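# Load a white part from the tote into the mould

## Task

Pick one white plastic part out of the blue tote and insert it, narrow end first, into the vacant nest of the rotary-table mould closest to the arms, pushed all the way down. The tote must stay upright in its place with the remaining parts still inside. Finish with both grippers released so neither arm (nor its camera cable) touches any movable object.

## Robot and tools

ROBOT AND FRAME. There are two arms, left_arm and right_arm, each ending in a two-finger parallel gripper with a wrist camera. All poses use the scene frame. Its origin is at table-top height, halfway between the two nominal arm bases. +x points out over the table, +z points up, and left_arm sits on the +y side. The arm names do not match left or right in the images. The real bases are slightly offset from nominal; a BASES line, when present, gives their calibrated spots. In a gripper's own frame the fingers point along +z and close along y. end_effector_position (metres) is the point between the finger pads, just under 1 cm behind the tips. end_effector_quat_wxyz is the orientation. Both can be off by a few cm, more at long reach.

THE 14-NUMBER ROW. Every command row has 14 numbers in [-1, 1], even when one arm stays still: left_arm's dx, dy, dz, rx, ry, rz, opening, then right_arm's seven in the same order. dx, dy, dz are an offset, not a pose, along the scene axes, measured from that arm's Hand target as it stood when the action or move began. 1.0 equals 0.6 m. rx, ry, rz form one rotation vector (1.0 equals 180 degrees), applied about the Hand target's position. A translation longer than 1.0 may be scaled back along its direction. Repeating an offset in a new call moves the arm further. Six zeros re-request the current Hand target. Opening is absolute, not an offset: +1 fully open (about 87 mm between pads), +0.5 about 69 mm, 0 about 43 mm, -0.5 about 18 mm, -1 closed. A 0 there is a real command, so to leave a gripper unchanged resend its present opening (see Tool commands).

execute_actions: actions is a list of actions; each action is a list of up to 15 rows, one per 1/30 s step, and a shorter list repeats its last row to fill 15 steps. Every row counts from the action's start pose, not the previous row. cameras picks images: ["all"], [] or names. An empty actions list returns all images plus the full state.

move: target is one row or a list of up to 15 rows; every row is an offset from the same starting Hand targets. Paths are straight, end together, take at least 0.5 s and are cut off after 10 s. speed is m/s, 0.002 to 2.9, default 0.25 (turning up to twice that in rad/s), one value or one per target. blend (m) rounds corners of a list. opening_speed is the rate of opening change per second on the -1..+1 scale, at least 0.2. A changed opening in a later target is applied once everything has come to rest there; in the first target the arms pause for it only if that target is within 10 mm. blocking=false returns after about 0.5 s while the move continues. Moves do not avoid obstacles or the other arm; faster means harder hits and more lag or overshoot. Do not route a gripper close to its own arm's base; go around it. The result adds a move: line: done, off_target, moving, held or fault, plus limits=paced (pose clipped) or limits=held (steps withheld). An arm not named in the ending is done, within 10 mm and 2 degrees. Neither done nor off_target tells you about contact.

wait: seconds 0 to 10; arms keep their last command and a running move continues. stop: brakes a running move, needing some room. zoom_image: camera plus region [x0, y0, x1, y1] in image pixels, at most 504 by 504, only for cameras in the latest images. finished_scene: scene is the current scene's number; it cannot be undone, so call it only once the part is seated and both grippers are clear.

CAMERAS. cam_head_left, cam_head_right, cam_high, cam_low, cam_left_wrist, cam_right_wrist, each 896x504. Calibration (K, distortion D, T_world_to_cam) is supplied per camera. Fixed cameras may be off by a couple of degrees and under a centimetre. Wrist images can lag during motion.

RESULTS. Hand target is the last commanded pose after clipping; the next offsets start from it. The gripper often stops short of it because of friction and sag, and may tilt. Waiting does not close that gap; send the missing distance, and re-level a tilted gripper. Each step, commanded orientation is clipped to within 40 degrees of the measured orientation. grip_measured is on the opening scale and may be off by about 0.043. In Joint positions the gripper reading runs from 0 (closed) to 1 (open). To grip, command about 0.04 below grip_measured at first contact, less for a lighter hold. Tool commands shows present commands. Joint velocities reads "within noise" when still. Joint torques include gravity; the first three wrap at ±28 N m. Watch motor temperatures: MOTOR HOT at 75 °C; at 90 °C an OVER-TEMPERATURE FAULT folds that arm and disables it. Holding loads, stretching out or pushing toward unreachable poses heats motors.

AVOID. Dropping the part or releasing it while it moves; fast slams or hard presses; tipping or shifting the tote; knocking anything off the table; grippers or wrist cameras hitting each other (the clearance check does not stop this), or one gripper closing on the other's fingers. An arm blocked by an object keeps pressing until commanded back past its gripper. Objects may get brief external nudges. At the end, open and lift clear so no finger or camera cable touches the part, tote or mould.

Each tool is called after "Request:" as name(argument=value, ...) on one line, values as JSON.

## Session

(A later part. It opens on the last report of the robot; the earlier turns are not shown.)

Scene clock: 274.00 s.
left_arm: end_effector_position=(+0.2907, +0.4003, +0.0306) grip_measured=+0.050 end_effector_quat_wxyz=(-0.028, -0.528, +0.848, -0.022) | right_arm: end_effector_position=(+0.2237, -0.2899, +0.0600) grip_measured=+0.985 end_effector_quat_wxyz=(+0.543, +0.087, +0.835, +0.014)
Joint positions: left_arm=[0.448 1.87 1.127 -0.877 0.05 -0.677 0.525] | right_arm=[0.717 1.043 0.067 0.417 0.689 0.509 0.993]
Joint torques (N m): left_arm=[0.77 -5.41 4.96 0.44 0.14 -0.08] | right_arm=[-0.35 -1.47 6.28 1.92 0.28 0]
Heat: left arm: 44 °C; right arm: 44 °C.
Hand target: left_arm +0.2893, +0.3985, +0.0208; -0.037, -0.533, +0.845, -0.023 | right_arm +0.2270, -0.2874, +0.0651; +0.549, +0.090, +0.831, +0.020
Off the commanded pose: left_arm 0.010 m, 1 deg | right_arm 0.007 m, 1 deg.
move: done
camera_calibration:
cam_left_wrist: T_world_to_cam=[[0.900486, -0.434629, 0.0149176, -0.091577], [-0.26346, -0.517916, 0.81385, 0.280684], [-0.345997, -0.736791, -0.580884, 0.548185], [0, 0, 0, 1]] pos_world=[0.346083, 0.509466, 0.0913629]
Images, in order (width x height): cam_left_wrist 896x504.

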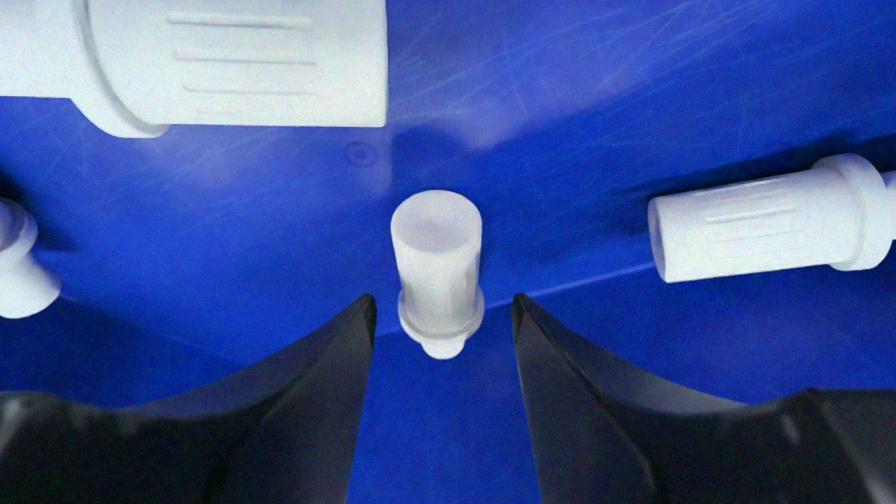

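Request:
move(target=[0.0053,0.0183,-0.006,0,0,0,0.05,0,0,0,0,0,0,1], cameras=["cam_left_wrist","cam_high"], speed=0.08)

Scene clock: 300.13 s.
left_arm: end_effector_position=(+0.2941, +0.4082, +0.0273) grip_measured=+0.050 end_effector_quat_wxyz=(-0.021, -0.532, +0.846, -0.017) | right_arm: end_effector_position=(+0.2237, -0.2899, +0.0600) grip_measured=+0.985 end_effector_quat_wxyz=(+0.543, +0.087, +0.835, +0.014)
Joint positions: left_arm=[0.461 1.887 1.138 -0.861 0.039 -0.673 0.525] | right_arm=[0.717 1.043 0.067 0.417 0.689 0.509 0.993]
Joint torques (N m): left_arm=[1.87 -4.27 6.74 0.32 0.24 0.13] | right_arm=[-0.31 -1.36 6.27 1.91 0.28 0]
Heat: left arm: 43 °C; right arm: 44 °C.
Hand target: left_arm +0.2925, +0.4094, +0.0171; -0.037, -0.533, +0.845, -0.023 | right_arm +0.2270, -0.2874, +0.0651; +0.549, +0.090, +0.831, +0.020
Off the commanded pose: left_arm 0.010 m, 2 deg | right_arm 0.007 m, 1 deg.
move: done
camera_calibration:
cam_left_wrist: T_world_to_cam=[[0.903987, -0.427347, 0.0135173, -0.0951148], [-0.263701, -0.532375, 0.804387, 0.294712], [-0.336556, -0.73072, -0.593952, 0.54832], [0, 0, 0, 1]] pos_world=[0.348239, 0.516919, 0.0898982]
Images, in order (width x height): cam_high 896x504, cam_left_wrist 896x504.

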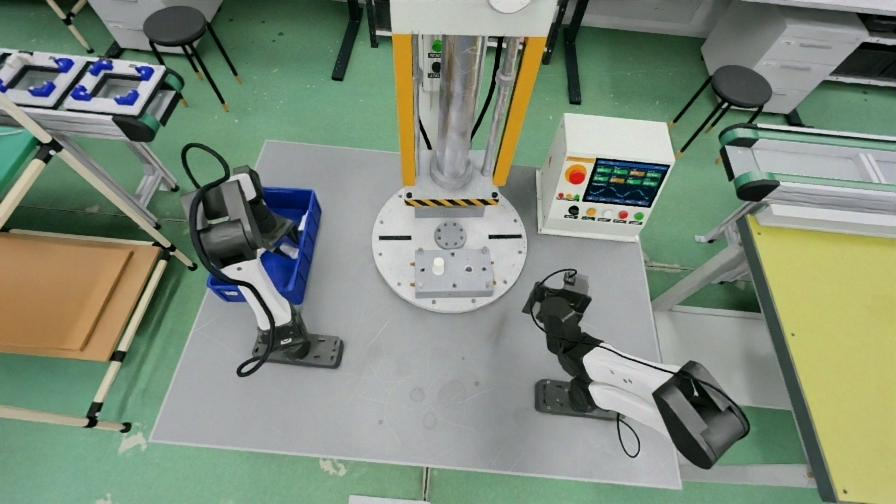

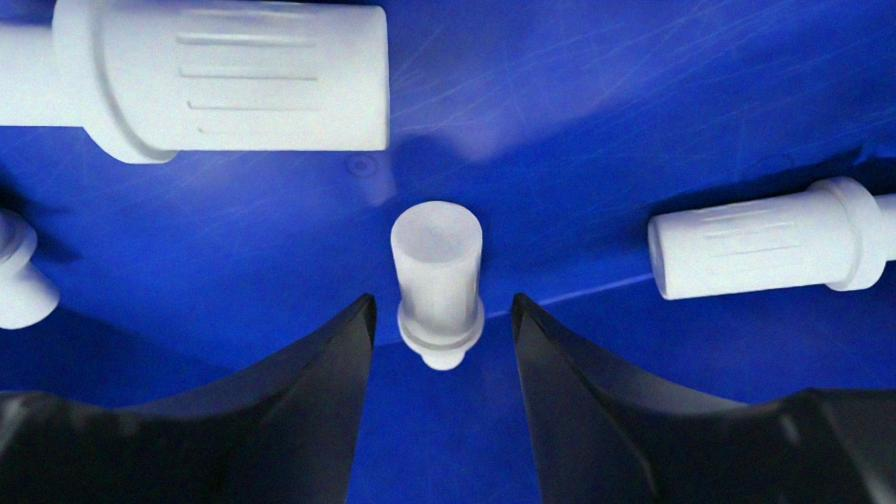

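Request:
zoom_image(camera="cam_high", region=[170, 140, 350, 320])

Request:
wait(seconds=0.1, cameras=["all"])

Request:
zoom_image(camera="cam_low", region=[280, 20, 520, 240])

Request:
zoom_image(camera="cam_head_left", region=[180, 160, 360, 400])

Scaled by 2.800 from the camera's 896x504 image, which has a finer 1280x720 frame.

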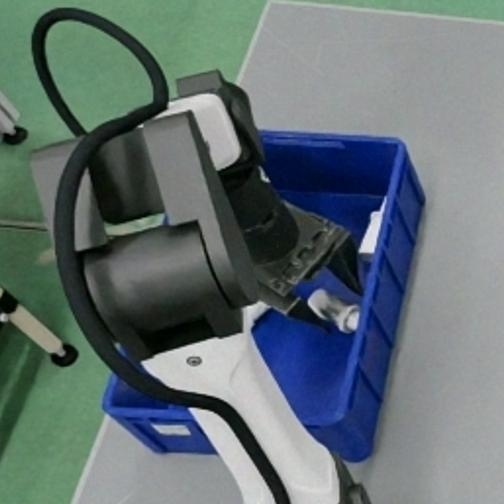

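Scene clock: 307.17 s.
left_arm: end_effector_position=(+0.2941, +0.4082, +0.0273) grip_measured=+0.050 end_effector_quat_wxyz=(-0.021, -0.532, +0.846, -0.017) | right_arm: end_effector_position=(+0.2237, -0.2899, +0.0600) grip_measured=+0.985 end_effector_quat_wxyz=(+0.543, +0.087, +0.835, +0.014)
Joint positions: left_arm=[0.461 1.887 1.138 -0.861 0.039 -0.673 0.525] | right_arm=[0.717 1.043 0.067 0.417 0.689 0.509 0.993]
Joint torques (N m): left_arm=[1.87 -4.29 6.71 0.31 0.25 0.12] | right_arm=[-0.34 -1.43 6.22 1.9 0.28 0.02]
Heat: left arm: 43 °C; right arm: 44 °C.
Hand target: left_arm +0.2925, +0.4094, +0.0171; -0.037, -0.533, +0.845, -0.023 | right_arm +0.2270, -0.2874, +0.0651; +0.549, +0.090, +0.831, +0.020
Tool commands: left_gripper/opening=+0.05 right_gripper/opening=+1.0
Off the commanded pose: left_arm 0.010 m, 2 deg | right_arm 0.007 m, 1 deg.
wait: 0.10 s; at rest from the start
camera_calibration:
cam_left_wrist: T_world_to_cam=[[0.903987, -0.427347, 0.0135173, -0.0951148], [-0.263701, -0.532375, 0.804387, 0.294712], [-0.336556, -0.73072, -0.593952, 0.54832], [0, 0, 0, 1]] pos_world=[0.348239, 0.516919, 0.0898982]

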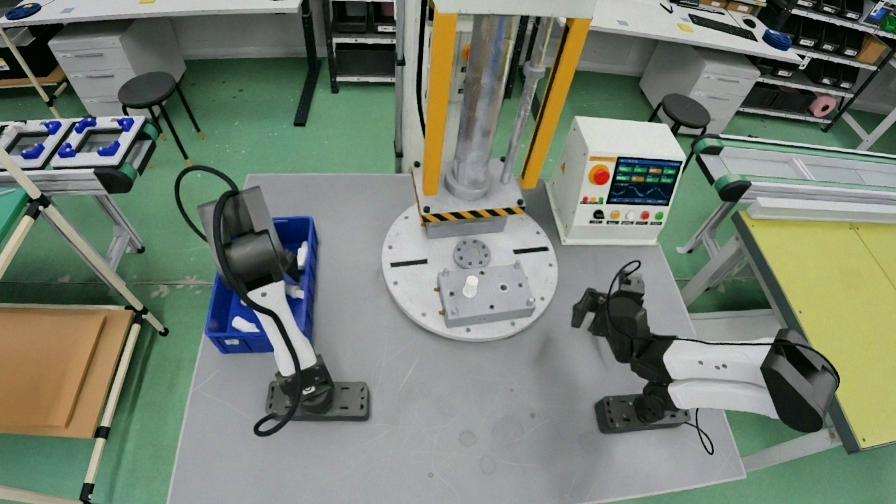

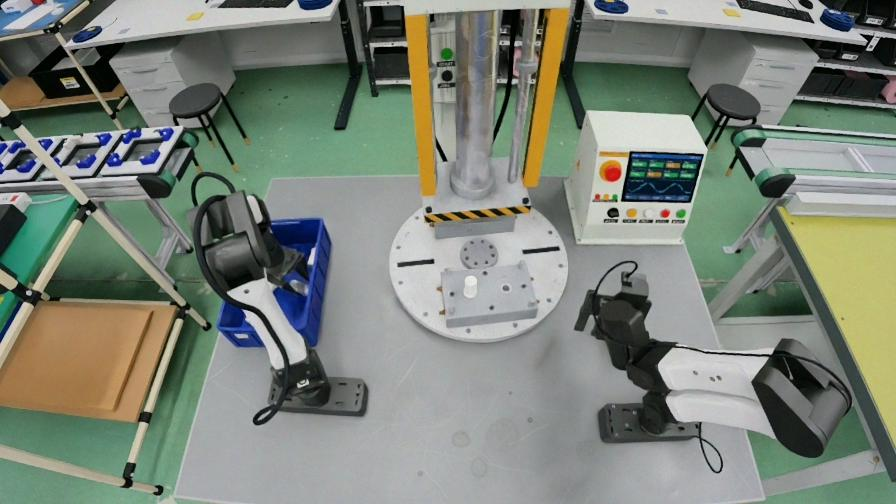

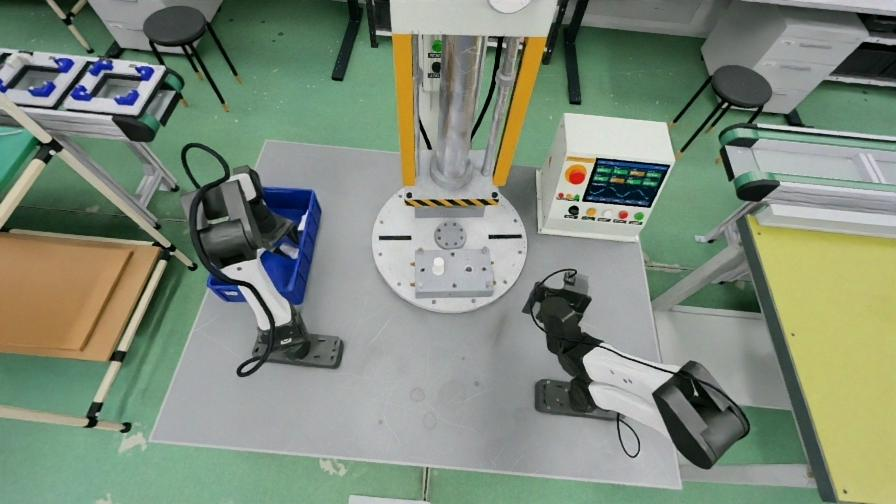

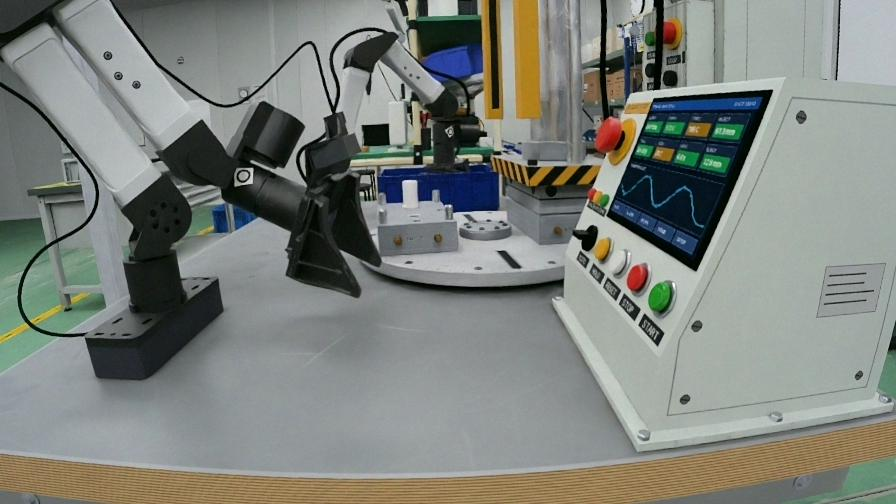

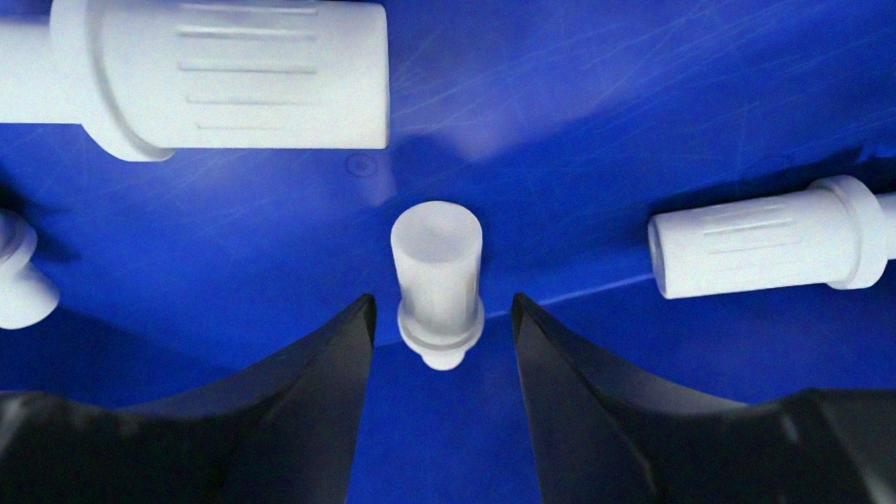

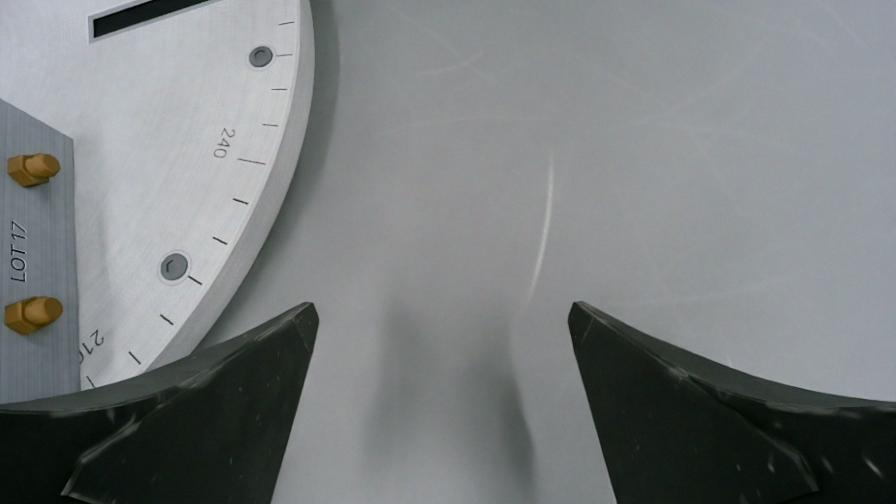

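Scaled by 2.100 from the camera's 896x504 image, which has a finer 1280x720 frame.

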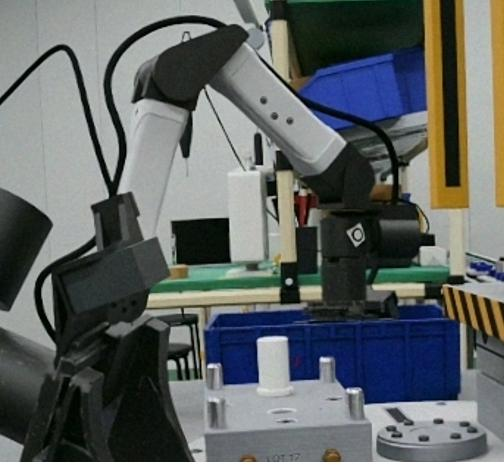

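Scaled by 2.100 from the camera's 896x504 image, which has a finer 1280x720 frame.

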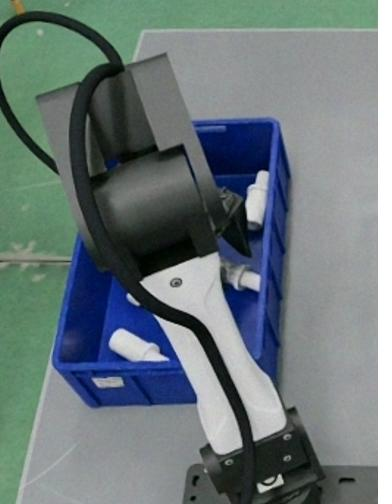

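Request:
move(target=[[0,-0.006,0.06,0,0,0,0.05,0,0,0,0,0,0,1],[-0.05,-0.04,0.4,0,0,0,0.05,0,0,0,0,0,0,1]], cameras=["all"], speed=0.2)

Request:
zoom_image(camera="cam_head_right", region=[190, 190, 350, 370])

Request:
zoom_image(camera="cam_high", region=[180, 150, 340, 320])

Scene clock: 327.37 s.
left_arm: end_effector_position=(+0.2625, +0.3875, +0.2526) grip_measured=+0.050 end_effector_quat_wxyz=(+0.062, -0.530, +0.845, -0.041) | right_arm: end_effector_position=(+0.2237, -0.2899, +0.0600) grip_measured=+0.985 end_effector_quat_wxyz=(+0.543, +0.087, +0.835, +0.014)
Joint positions: left_arm=[0.461 1.523 1.657 -1.572 0.067 -0.677 0.525] | right_arm=[0.717 1.043 0.067 0.417 0.689 0.509 0.993]
Joint torques (N m): left_arm=[0.87 -5.05 8.05 0.42 0.22 -0.06] | right_arm=[-0.29 -1.4 6.31 1.95 0.27 -0.01]
Heat: left arm: 43 °C; right arm: 44 °C.
Hand target: left_arm +0.2625, +0.3854, +0.2572; -0.037, -0.533, +0.845, -0.023 | right_arm +0.2270, -0.2874, +0.0651; +0.549, +0.090, +0.831, +0.020
Off the commanded pose: left_arm 0.005 m, 12 deg | right_arm 0.007 m, 1 deg.
joint sent to its limit (left arm) — joint 4 (wrist pitch), lower limit. The joint targets are off in orientation, not in position.
move: off_target (left_arm)
camera_calibration:
cam_left_wrist: T_world_to_cam=[[0.892342, -0.428267, 0.142527, -0.107628], [-0.389477, -0.571014, 0.722669, 0.162647], [-0.22811, -0.700379, -0.67634, 0.63702], [0, 0, 0, 1]] pos_world=[0.304699, 0.492936, 0.328642]

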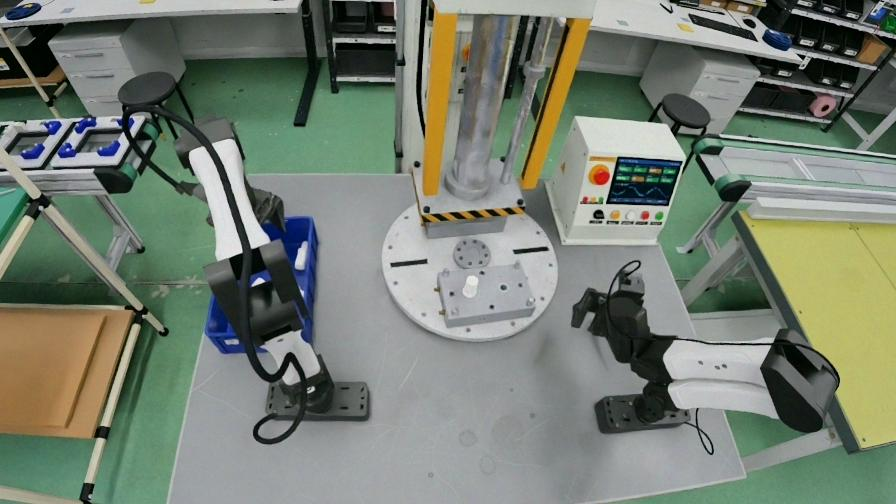

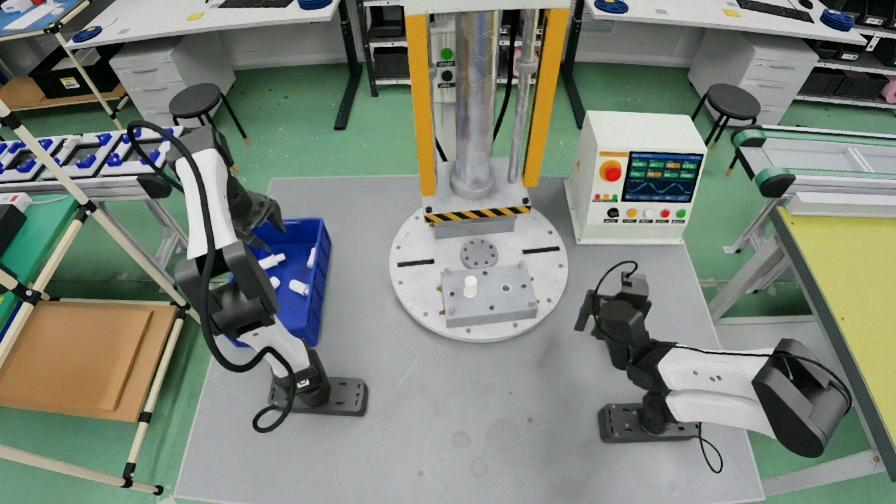

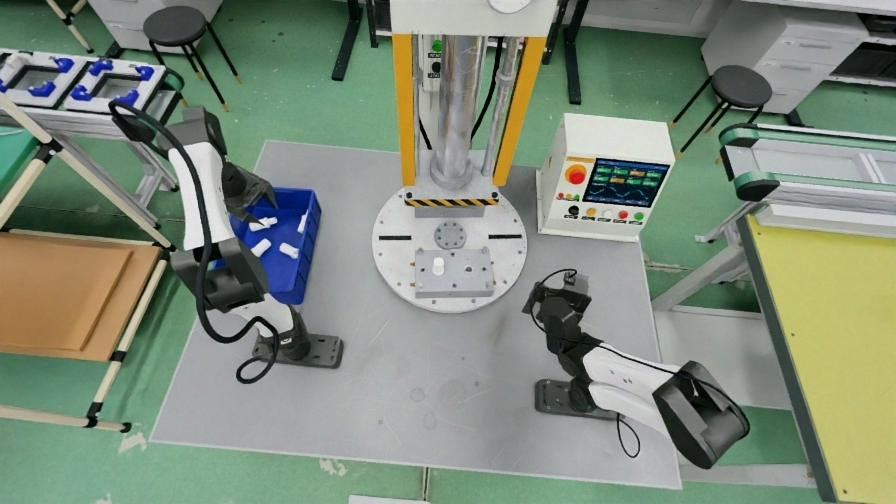

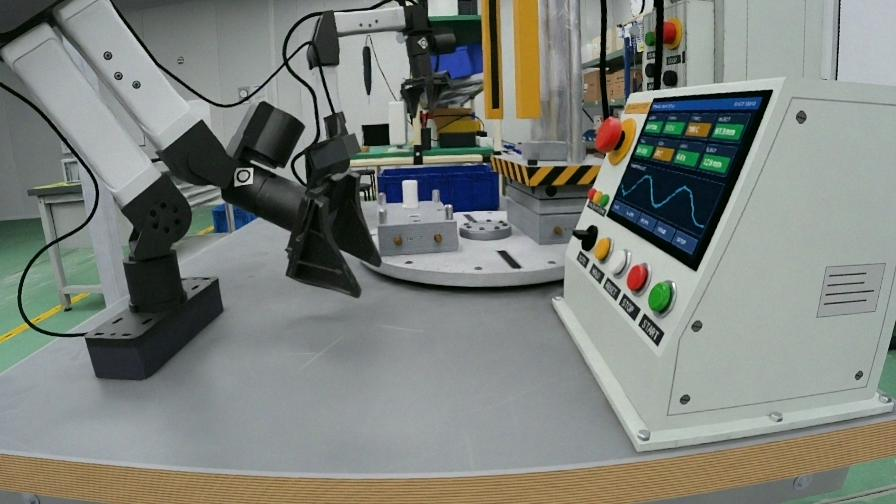

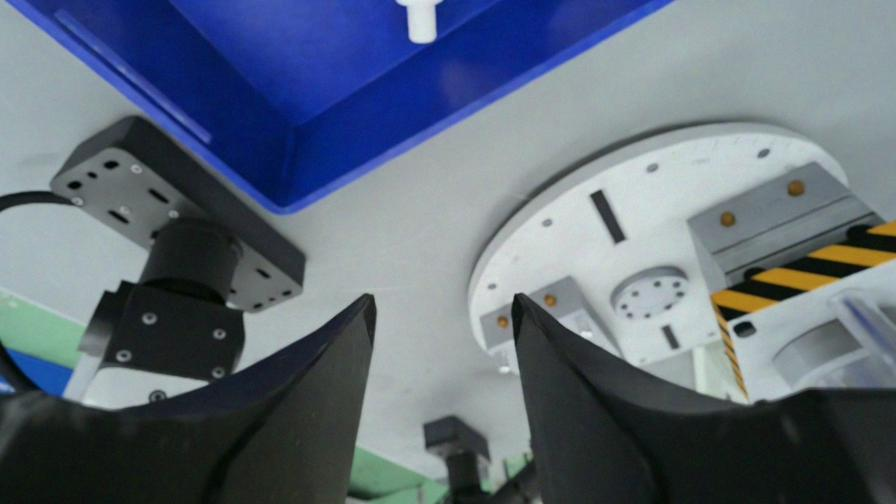

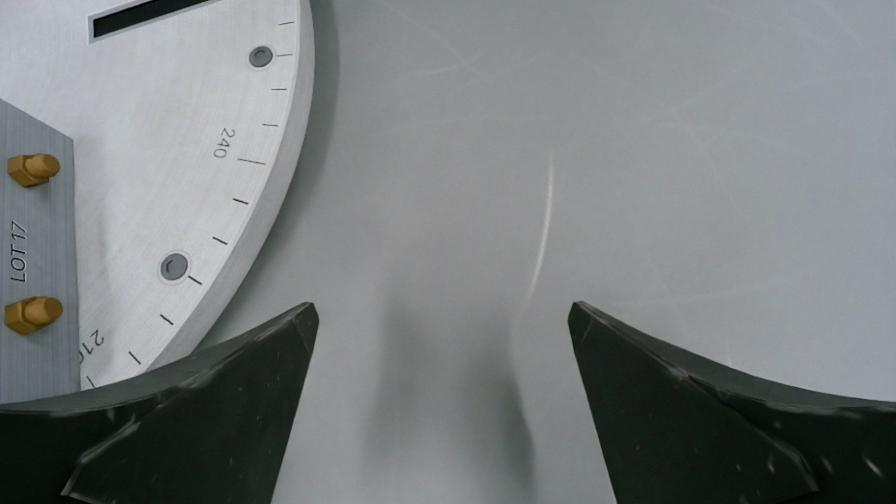

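Scaled by 2.800 from the camera's 896x504 image, which has a finer 1280x720 frame.

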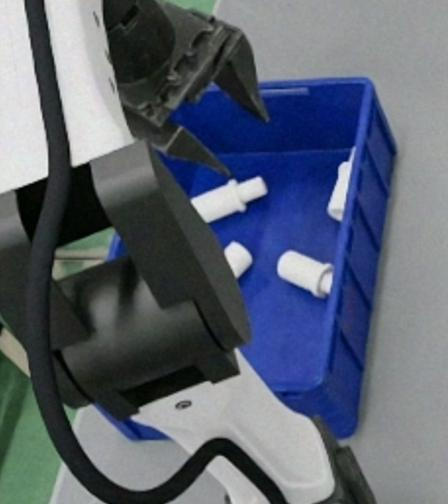

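Scaled by 2.965 from the camera's 896x504 image, which has a finer 1280x720 frame.

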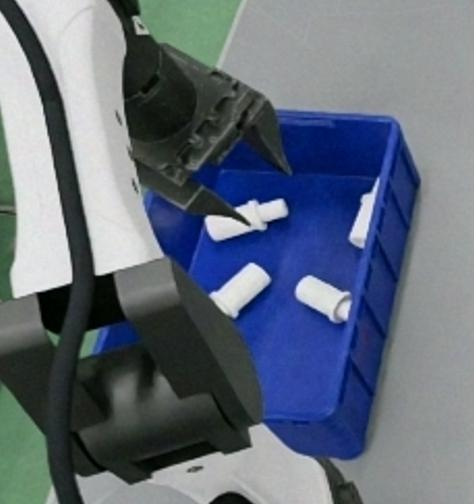

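Request:
move(target=[0.0625,0.024,-0.06,0.1361,-0.2261,-0.351,0.05,0,0,0,0,0,0,1], cameras=["cam_left_wrist"], speed=0.3)

Scene clock: 358.57 s.
left_arm: end_effector_position=(+0.2999, +0.3994, +0.2180) grip_measured=+0.050 end_effector_quat_wxyz=(+0.329, +0.013, +0.944, -0.009) | right_arm: end_effector_position=(+0.2237, -0.2899, +0.0600) grip_measured=+0.985 end_effector_quat_wxyz=(+0.543, +0.087, +0.835, +0.014)
Joint positions: left_arm=[0.43 1.2 1.158 -0.911 0.279 0.356 0.525] | right_arm=[0.717 1.043 0.067 0.417 0.689 0.509 0.993]
Joint torques (N m): left_arm=[1.35 -4.83 6.75 1.49 0.4 0.13] | right_arm=[-0.39 -1.54 6.35 1.96 0.29 -0.01]
Heat: left arm: 44 °C; right arm: 44 °C.
Hand target: left_arm +0.3000, +0.3998, +0.2211; +0.342, +0.019, +0.940, -0.007 | right_arm +0.2270, -0.2874, +0.0651; +0.549, +0.090, +0.831, +0.020
Off the commanded pose: left_arm 0.003 m, 2 deg | right_arm 0.007 m, 1 deg.
move: done
camera_calibration:
cam_left_wrist: T_world_to_cam=[[-0.030949, -0.999351, 0.0184231, 0.401092], [-0.977429, 0.0341136, 0.208491, 0.255857], [-0.208984, -0.0115547, -0.977851, 0.415293], [0, 0, 0, 1]] pos_world=[0.349285, 0.396902, 0.345361]
Images, in order (width x height): cam_left_wrist 896x504.

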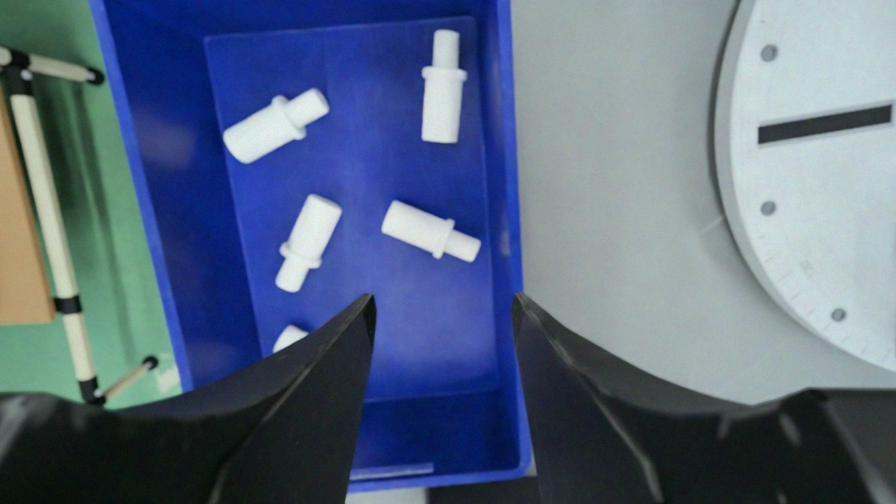

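Request:
move(target=[0.0967,-0.005,-0.285,0,0,0,0.05,0,0,0,0,0,0,1], cameras=["cam_left_wrist"], speed=0.2)

Scene clock: 369.50 s.
left_arm: end_effector_position=(+0.3573, +0.3989, +0.0563) grip_measured=+0.050 end_effector_quat_wxyz=(+0.343, +0.020, +0.939, -0.006) | right_arm: end_effector_position=(+0.2237, -0.2899, +0.0600) grip_measured=+0.985 end_effector_quat_wxyz=(+0.543, +0.087, +0.835, +0.014)
Joint positions: left_arm=[0.345 1.508 0.707 -0.103 0.236 0.292 0.525] | right_arm=[0.717 1.043 0.067 0.417 0.689 0.509 0.993]
Joint torques (N m): left_arm=[0.1 -3.96 6.27 1.61 0.19 -0.06] | right_arm=[-0.31 -1.51 6.27 1.93 0.27 -0.01]
Heat: left arm: 44 °C; right arm: 44 °C.
Hand target: left_arm +0.3581, +0.3969, +0.0502; +0.342, +0.019, +0.940, -0.007 | right_arm +0.2270, -0.2874, +0.0651; +0.549, +0.090, +0.831, +0.020
Off the commanded pose: left_arm 0.007 m, 0 deg | right_arm 0.007 m, 1 deg.
move: done
camera_calibration:
cam_left_wrist: T_world_to_cam=[[-0.0411873, -0.999118, 0.00817214, 0.409475], [-0.983119, 0.0419843, 0.178085, 0.346222], [-0.178271, -0.000699345, -0.983981, 0.254234], [0, 0, 0, 1]] pos_world=[0.402566, 0.394755, 0.185158]
Images, in order (width x height): cam_left_wrist 896x504.

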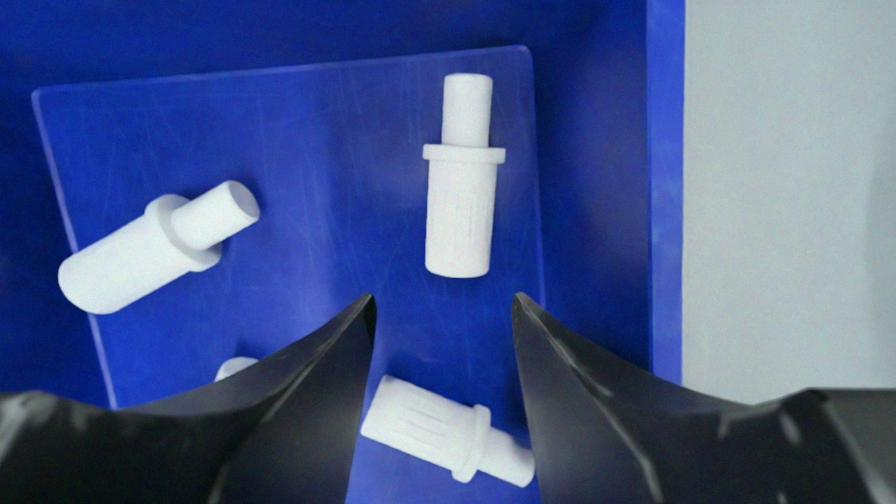

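Request:
move(target=[[0.0,-0.011,0,0,0,-0.014,-0.15,0,0,0,0,0,0,1],[0.0478,-0.011,-0.055,0,0,-0.014,-0.15,0,0,0,0,0,0,1]], cameras=["cam_left_wrist"], speed=0.08)

Scene clock: 381.17 s.
left_arm: end_effector_position=(+0.3762, +0.3918, +0.0169) grip_measured=-0.150 end_effector_quat_wxyz=(+0.333, +0.036, +0.942, -0.015) | right_arm: end_effector_position=(+0.2237, -0.2899, +0.0600) grip_measured=+0.985 end_effector_quat_wxyz=(+0.543, +0.087, +0.835, +0.014)
Joint positions: left_arm=[0.307 1.692 0.715 0.05 0.234 0.294 0.425] | right_arm=[0.717 1.043 0.067 0.417 0.689 0.509 0.993]
Joint torques (N m): left_arm=[-0.23 -4.4 8.43 1.59 0.23 -0.06] | right_arm=[-0.4 -1.47 6.23 1.92 0.28 -0.02]
Heat: left arm: 44 °C; right arm: 44 °C.
Hand target: left_arm +0.3867, +0.3903, +0.0171; +0.341, +0.040, +0.939, -0.015 | right_arm +0.2270, -0.2874, +0.0651; +0.549, +0.090, +0.831, +0.020
Off the commanded pose: left_arm 0.011 m, 1 deg | right_arm 0.007 m, 1 deg.
move: off_target (left_arm)
camera_calibration:
cam_left_wrist: T_world_to_cam=[[-0.0782808, -0.996833, 0.0140292, 0.416375], [-0.97671, 0.0795053, 0.199291, 0.354678], [-0.199775, 0.00189819, -0.97984, 0.225838], [0, 0, 0, 1]] pos_world=[0.424128, 0.386429, 0.144759]
Images, in order (width x height): cam_left_wrist 896x504.

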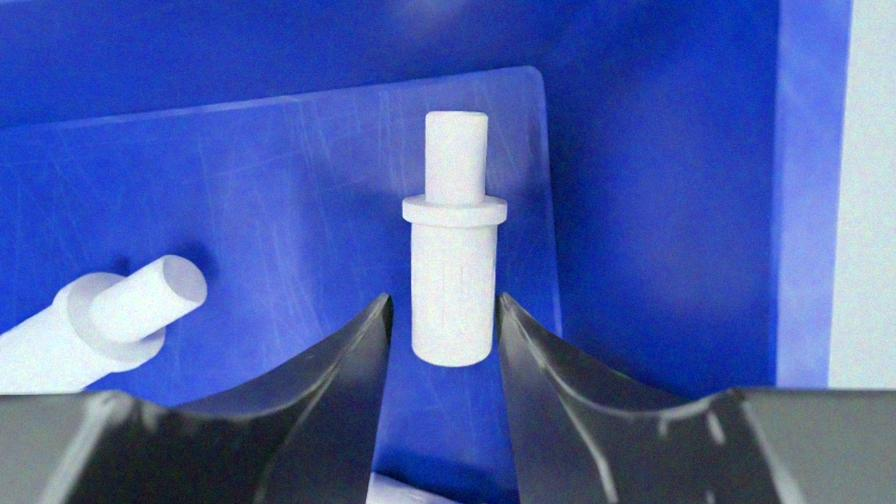

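Request:
move(target=[[0.005,-0.006,0.005,0,0,0,-0.15,0,0,0,0,0,0,1]], cameras=["cam_left_wrist"], speed=0.05)

Scene clock: 385.03 s.
left_arm: end_effector_position=(+0.3798, +0.3889, +0.0186) grip_measured=-0.150 end_effector_quat_wxyz=(+0.335, +0.037, +0.941, -0.013) | right_arm: end_effector_position=(+0.2237, -0.2899, +0.0600) grip_measured=+0.985 end_effector_quat_wxyz=(+0.543, +0.087, +0.835, +0.014)
Joint positions: left_arm=[0.293 1.693 0.722 0.053 0.224 0.283 0.425] | right_arm=[0.717 1.043 0.067 0.417 0.689 0.509 0.993]
Joint torques (N m): left_arm=[-0.34 -4.72 8.96 1.46 0.23 -0.08] | right_arm=[-0.27 -1.47 6.31 1.92 0.29 0]
Heat: left arm: 44 °C; right arm: 44 °C.
Hand target: left_arm +0.3898, +0.3866, +0.0202; +0.342, +0.040, +0.939, -0.015 | right_arm +0.2270, -0.2874, +0.0651; +0.549, +0.090, +0.831, +0.020
Off the commanded pose: left_arm 0.010 m, 1 deg | right_arm 0.007 m, 1 deg.
move: done
camera_calibration:
cam_left_wrist: T_world_to_cam=[[-0.0781875, -0.996884, 0.0104577, 0.41391], [-0.977687, 0.0787249, 0.194759, 0.358793], [-0.194975, 0.00500334, -0.980795, 0.22519], [0, 0, 0, 1]] pos_world=[0.427057, 0.383248, 0.146658]
Images, in order (width x height): cam_left_wrist 896x504.

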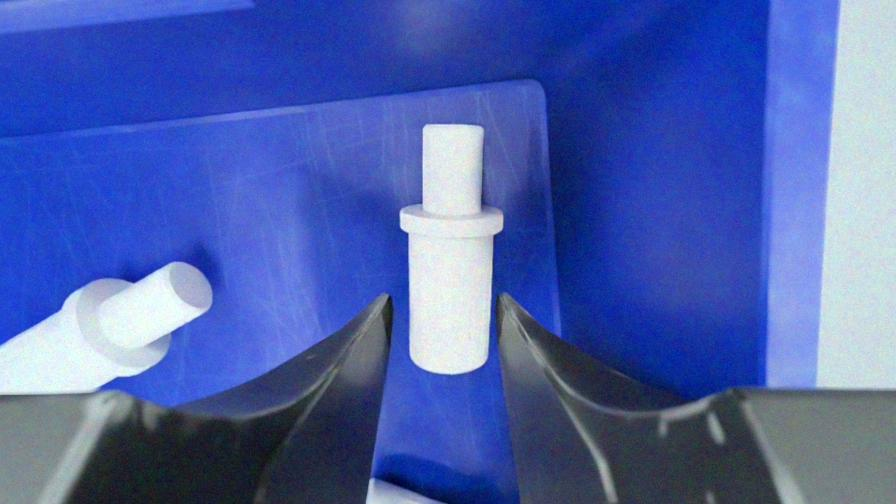

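Request:
move(target=[[-0.008,-0.003,-0.004,0,0,0,-0.46,0,0,0,0,0,0,1]], cameras=["cam_left_wrist"], speed=0.05, opening_speed=0.3)

Scene clock: 390.90 s.
left_arm: end_effector_position=(+0.3803, +0.3865, +0.0186) grip_measured=-0.344 end_effector_quat_wxyz=(+0.335, +0.039, +0.941, -0.015) | right_arm: end_effector_position=(+0.2237, -0.2899, +0.0600) grip_measured=+0.985 end_effector_quat_wxyz=(+0.543, +0.087, +0.835, +0.014)
Joint positions: left_arm=[0.287 1.693 0.722 0.053 0.224 0.28 0.328] | right_arm=[0.717 1.043 0.067 0.417 0.689 0.509 0.993]
Joint torques (N m): left_arm=[0.06 -5.39 6.65 1.62 0.23 -0.05] | right_arm=[-0.38 -1.44 6.39 1.93 0.29 0.02]
Heat: left arm: 44 °C; right arm: 44 °C.
Hand target: left_arm +0.3849, +0.3849, +0.0178; +0.341, +0.040, +0.939, -0.015 | right_arm +0.2270, -0.2874, +0.0651; +0.549, +0.090, +0.831, +0.020
Off the commanded pose: left_arm 0.005 m, 1 deg | right_arm 0.007 m, 1 deg.
move: done
camera_calibration:
cam_left_wrist: T_world_to_cam=[[-0.0826327, -0.996506, 0.0121858, 0.41305], [-0.977309, 0.0834217, 0.194699, 0.357529], [-0.195036, 0.00417925, -0.980787, 0.225638], [0, 0, 0, 1]] pos_world=[0.427555, 0.380838, 0.146659]
Images, in order (width x height): cam_left_wrist 896x504.

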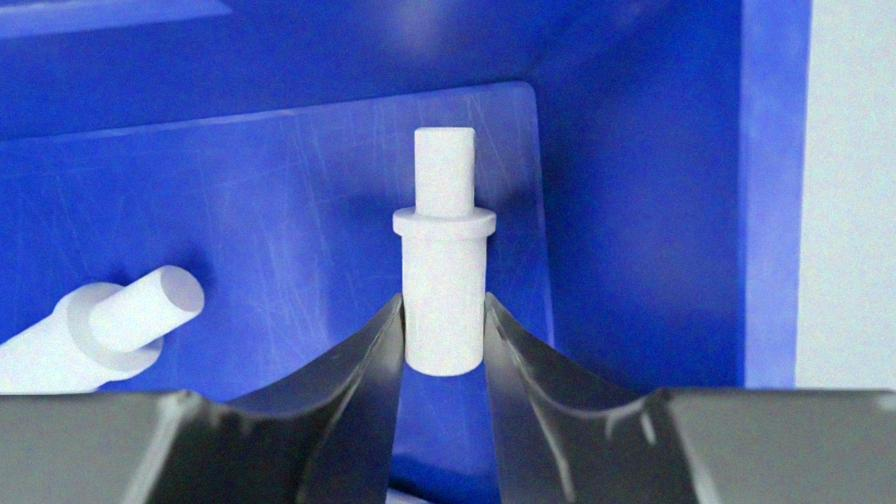

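Request:
move(target=[[-0.03,0,0.1,0,0,0,-0.46,0,0,0,0,0,0,1],[-0.1,0,0.34,0,0,0,-0.46,0,0,0,0,0,0,1]], cameras=["cam_left_wrist","cam_high","cam_low"], speed=0.15, blend=0.03)

Scene clock: 401.13 s.
left_arm: end_effector_position=(+0.3225, +0.3837, +0.2089) grip_measured=-0.344 end_effector_quat_wxyz=(+0.325, +0.034, +0.945, -0.017) | right_arm: end_effector_position=(+0.2237, -0.2899, +0.0600) grip_measured=+0.985 end_effector_quat_wxyz=(+0.543, +0.087, +0.835, +0.014)
Joint positions: left_arm=[0.34 1.262 1.163 -0.852 0.251 0.318 0.328] | right_arm=[0.717 1.043 0.067 0.417 0.689 0.509 0.993]
Joint torques (N m): left_arm=[1.32 -4.96 10.43 1.26 0.4 0.13] | right_arm=[-0.36 -1.51 6.24 1.92 0.28 0.01]
Heat: left arm: 44 °C; right arm: 44 °C.
Hand target: left_arm +0.3250, +0.3849, +0.2219; +0.342, +0.040, +0.939, -0.015 | right_arm +0.2270, -0.2874, +0.0651; +0.549, +0.090, +0.831, +0.020
Off the commanded pose: left_arm 0.013 m, 2 deg | right_arm 0.007 m, 1 deg.
move: off_target (left_arm)
camera_calibration:
cam_left_wrist: T_world_to_cam=[[-0.074428, -0.997019, 0.0203342, 0.398981], [-0.973272, 0.0770675, 0.216337, 0.260879], [-0.217259, -0.00368922, -0.976107, 0.410215], [0, 0, 0, 1]] pos_world=[0.372725, 0.3792, 0.335863]
Images, in order (width x height): cam_high 896x504, cam_low 896x504, cam_left_wrist 896x504.

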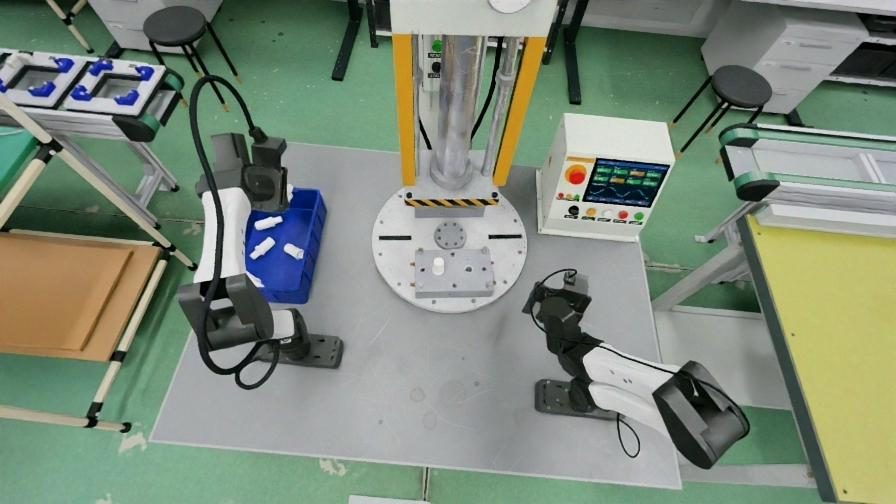

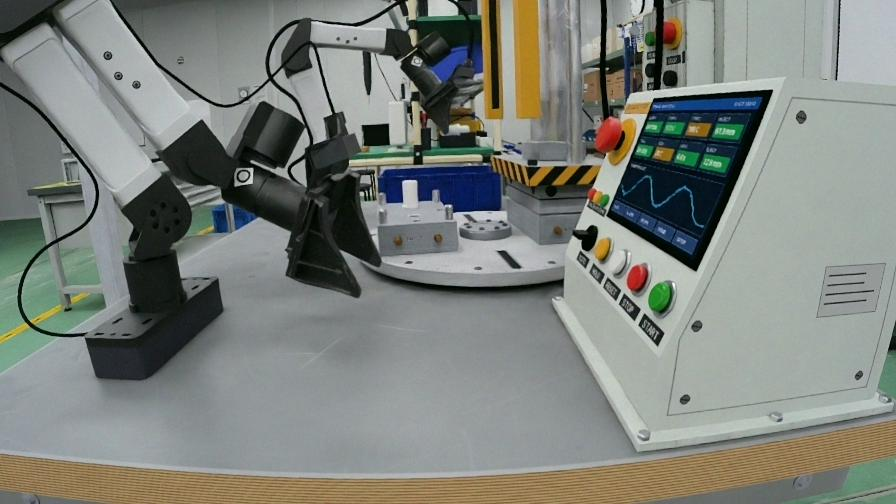

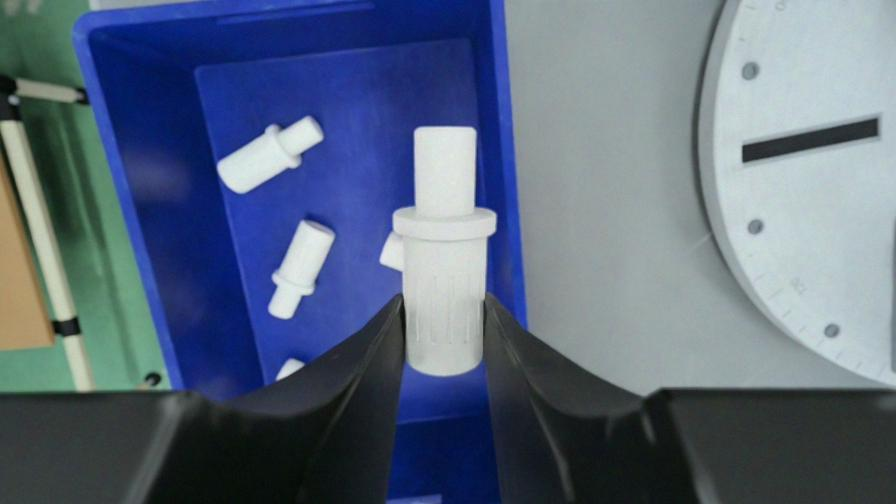

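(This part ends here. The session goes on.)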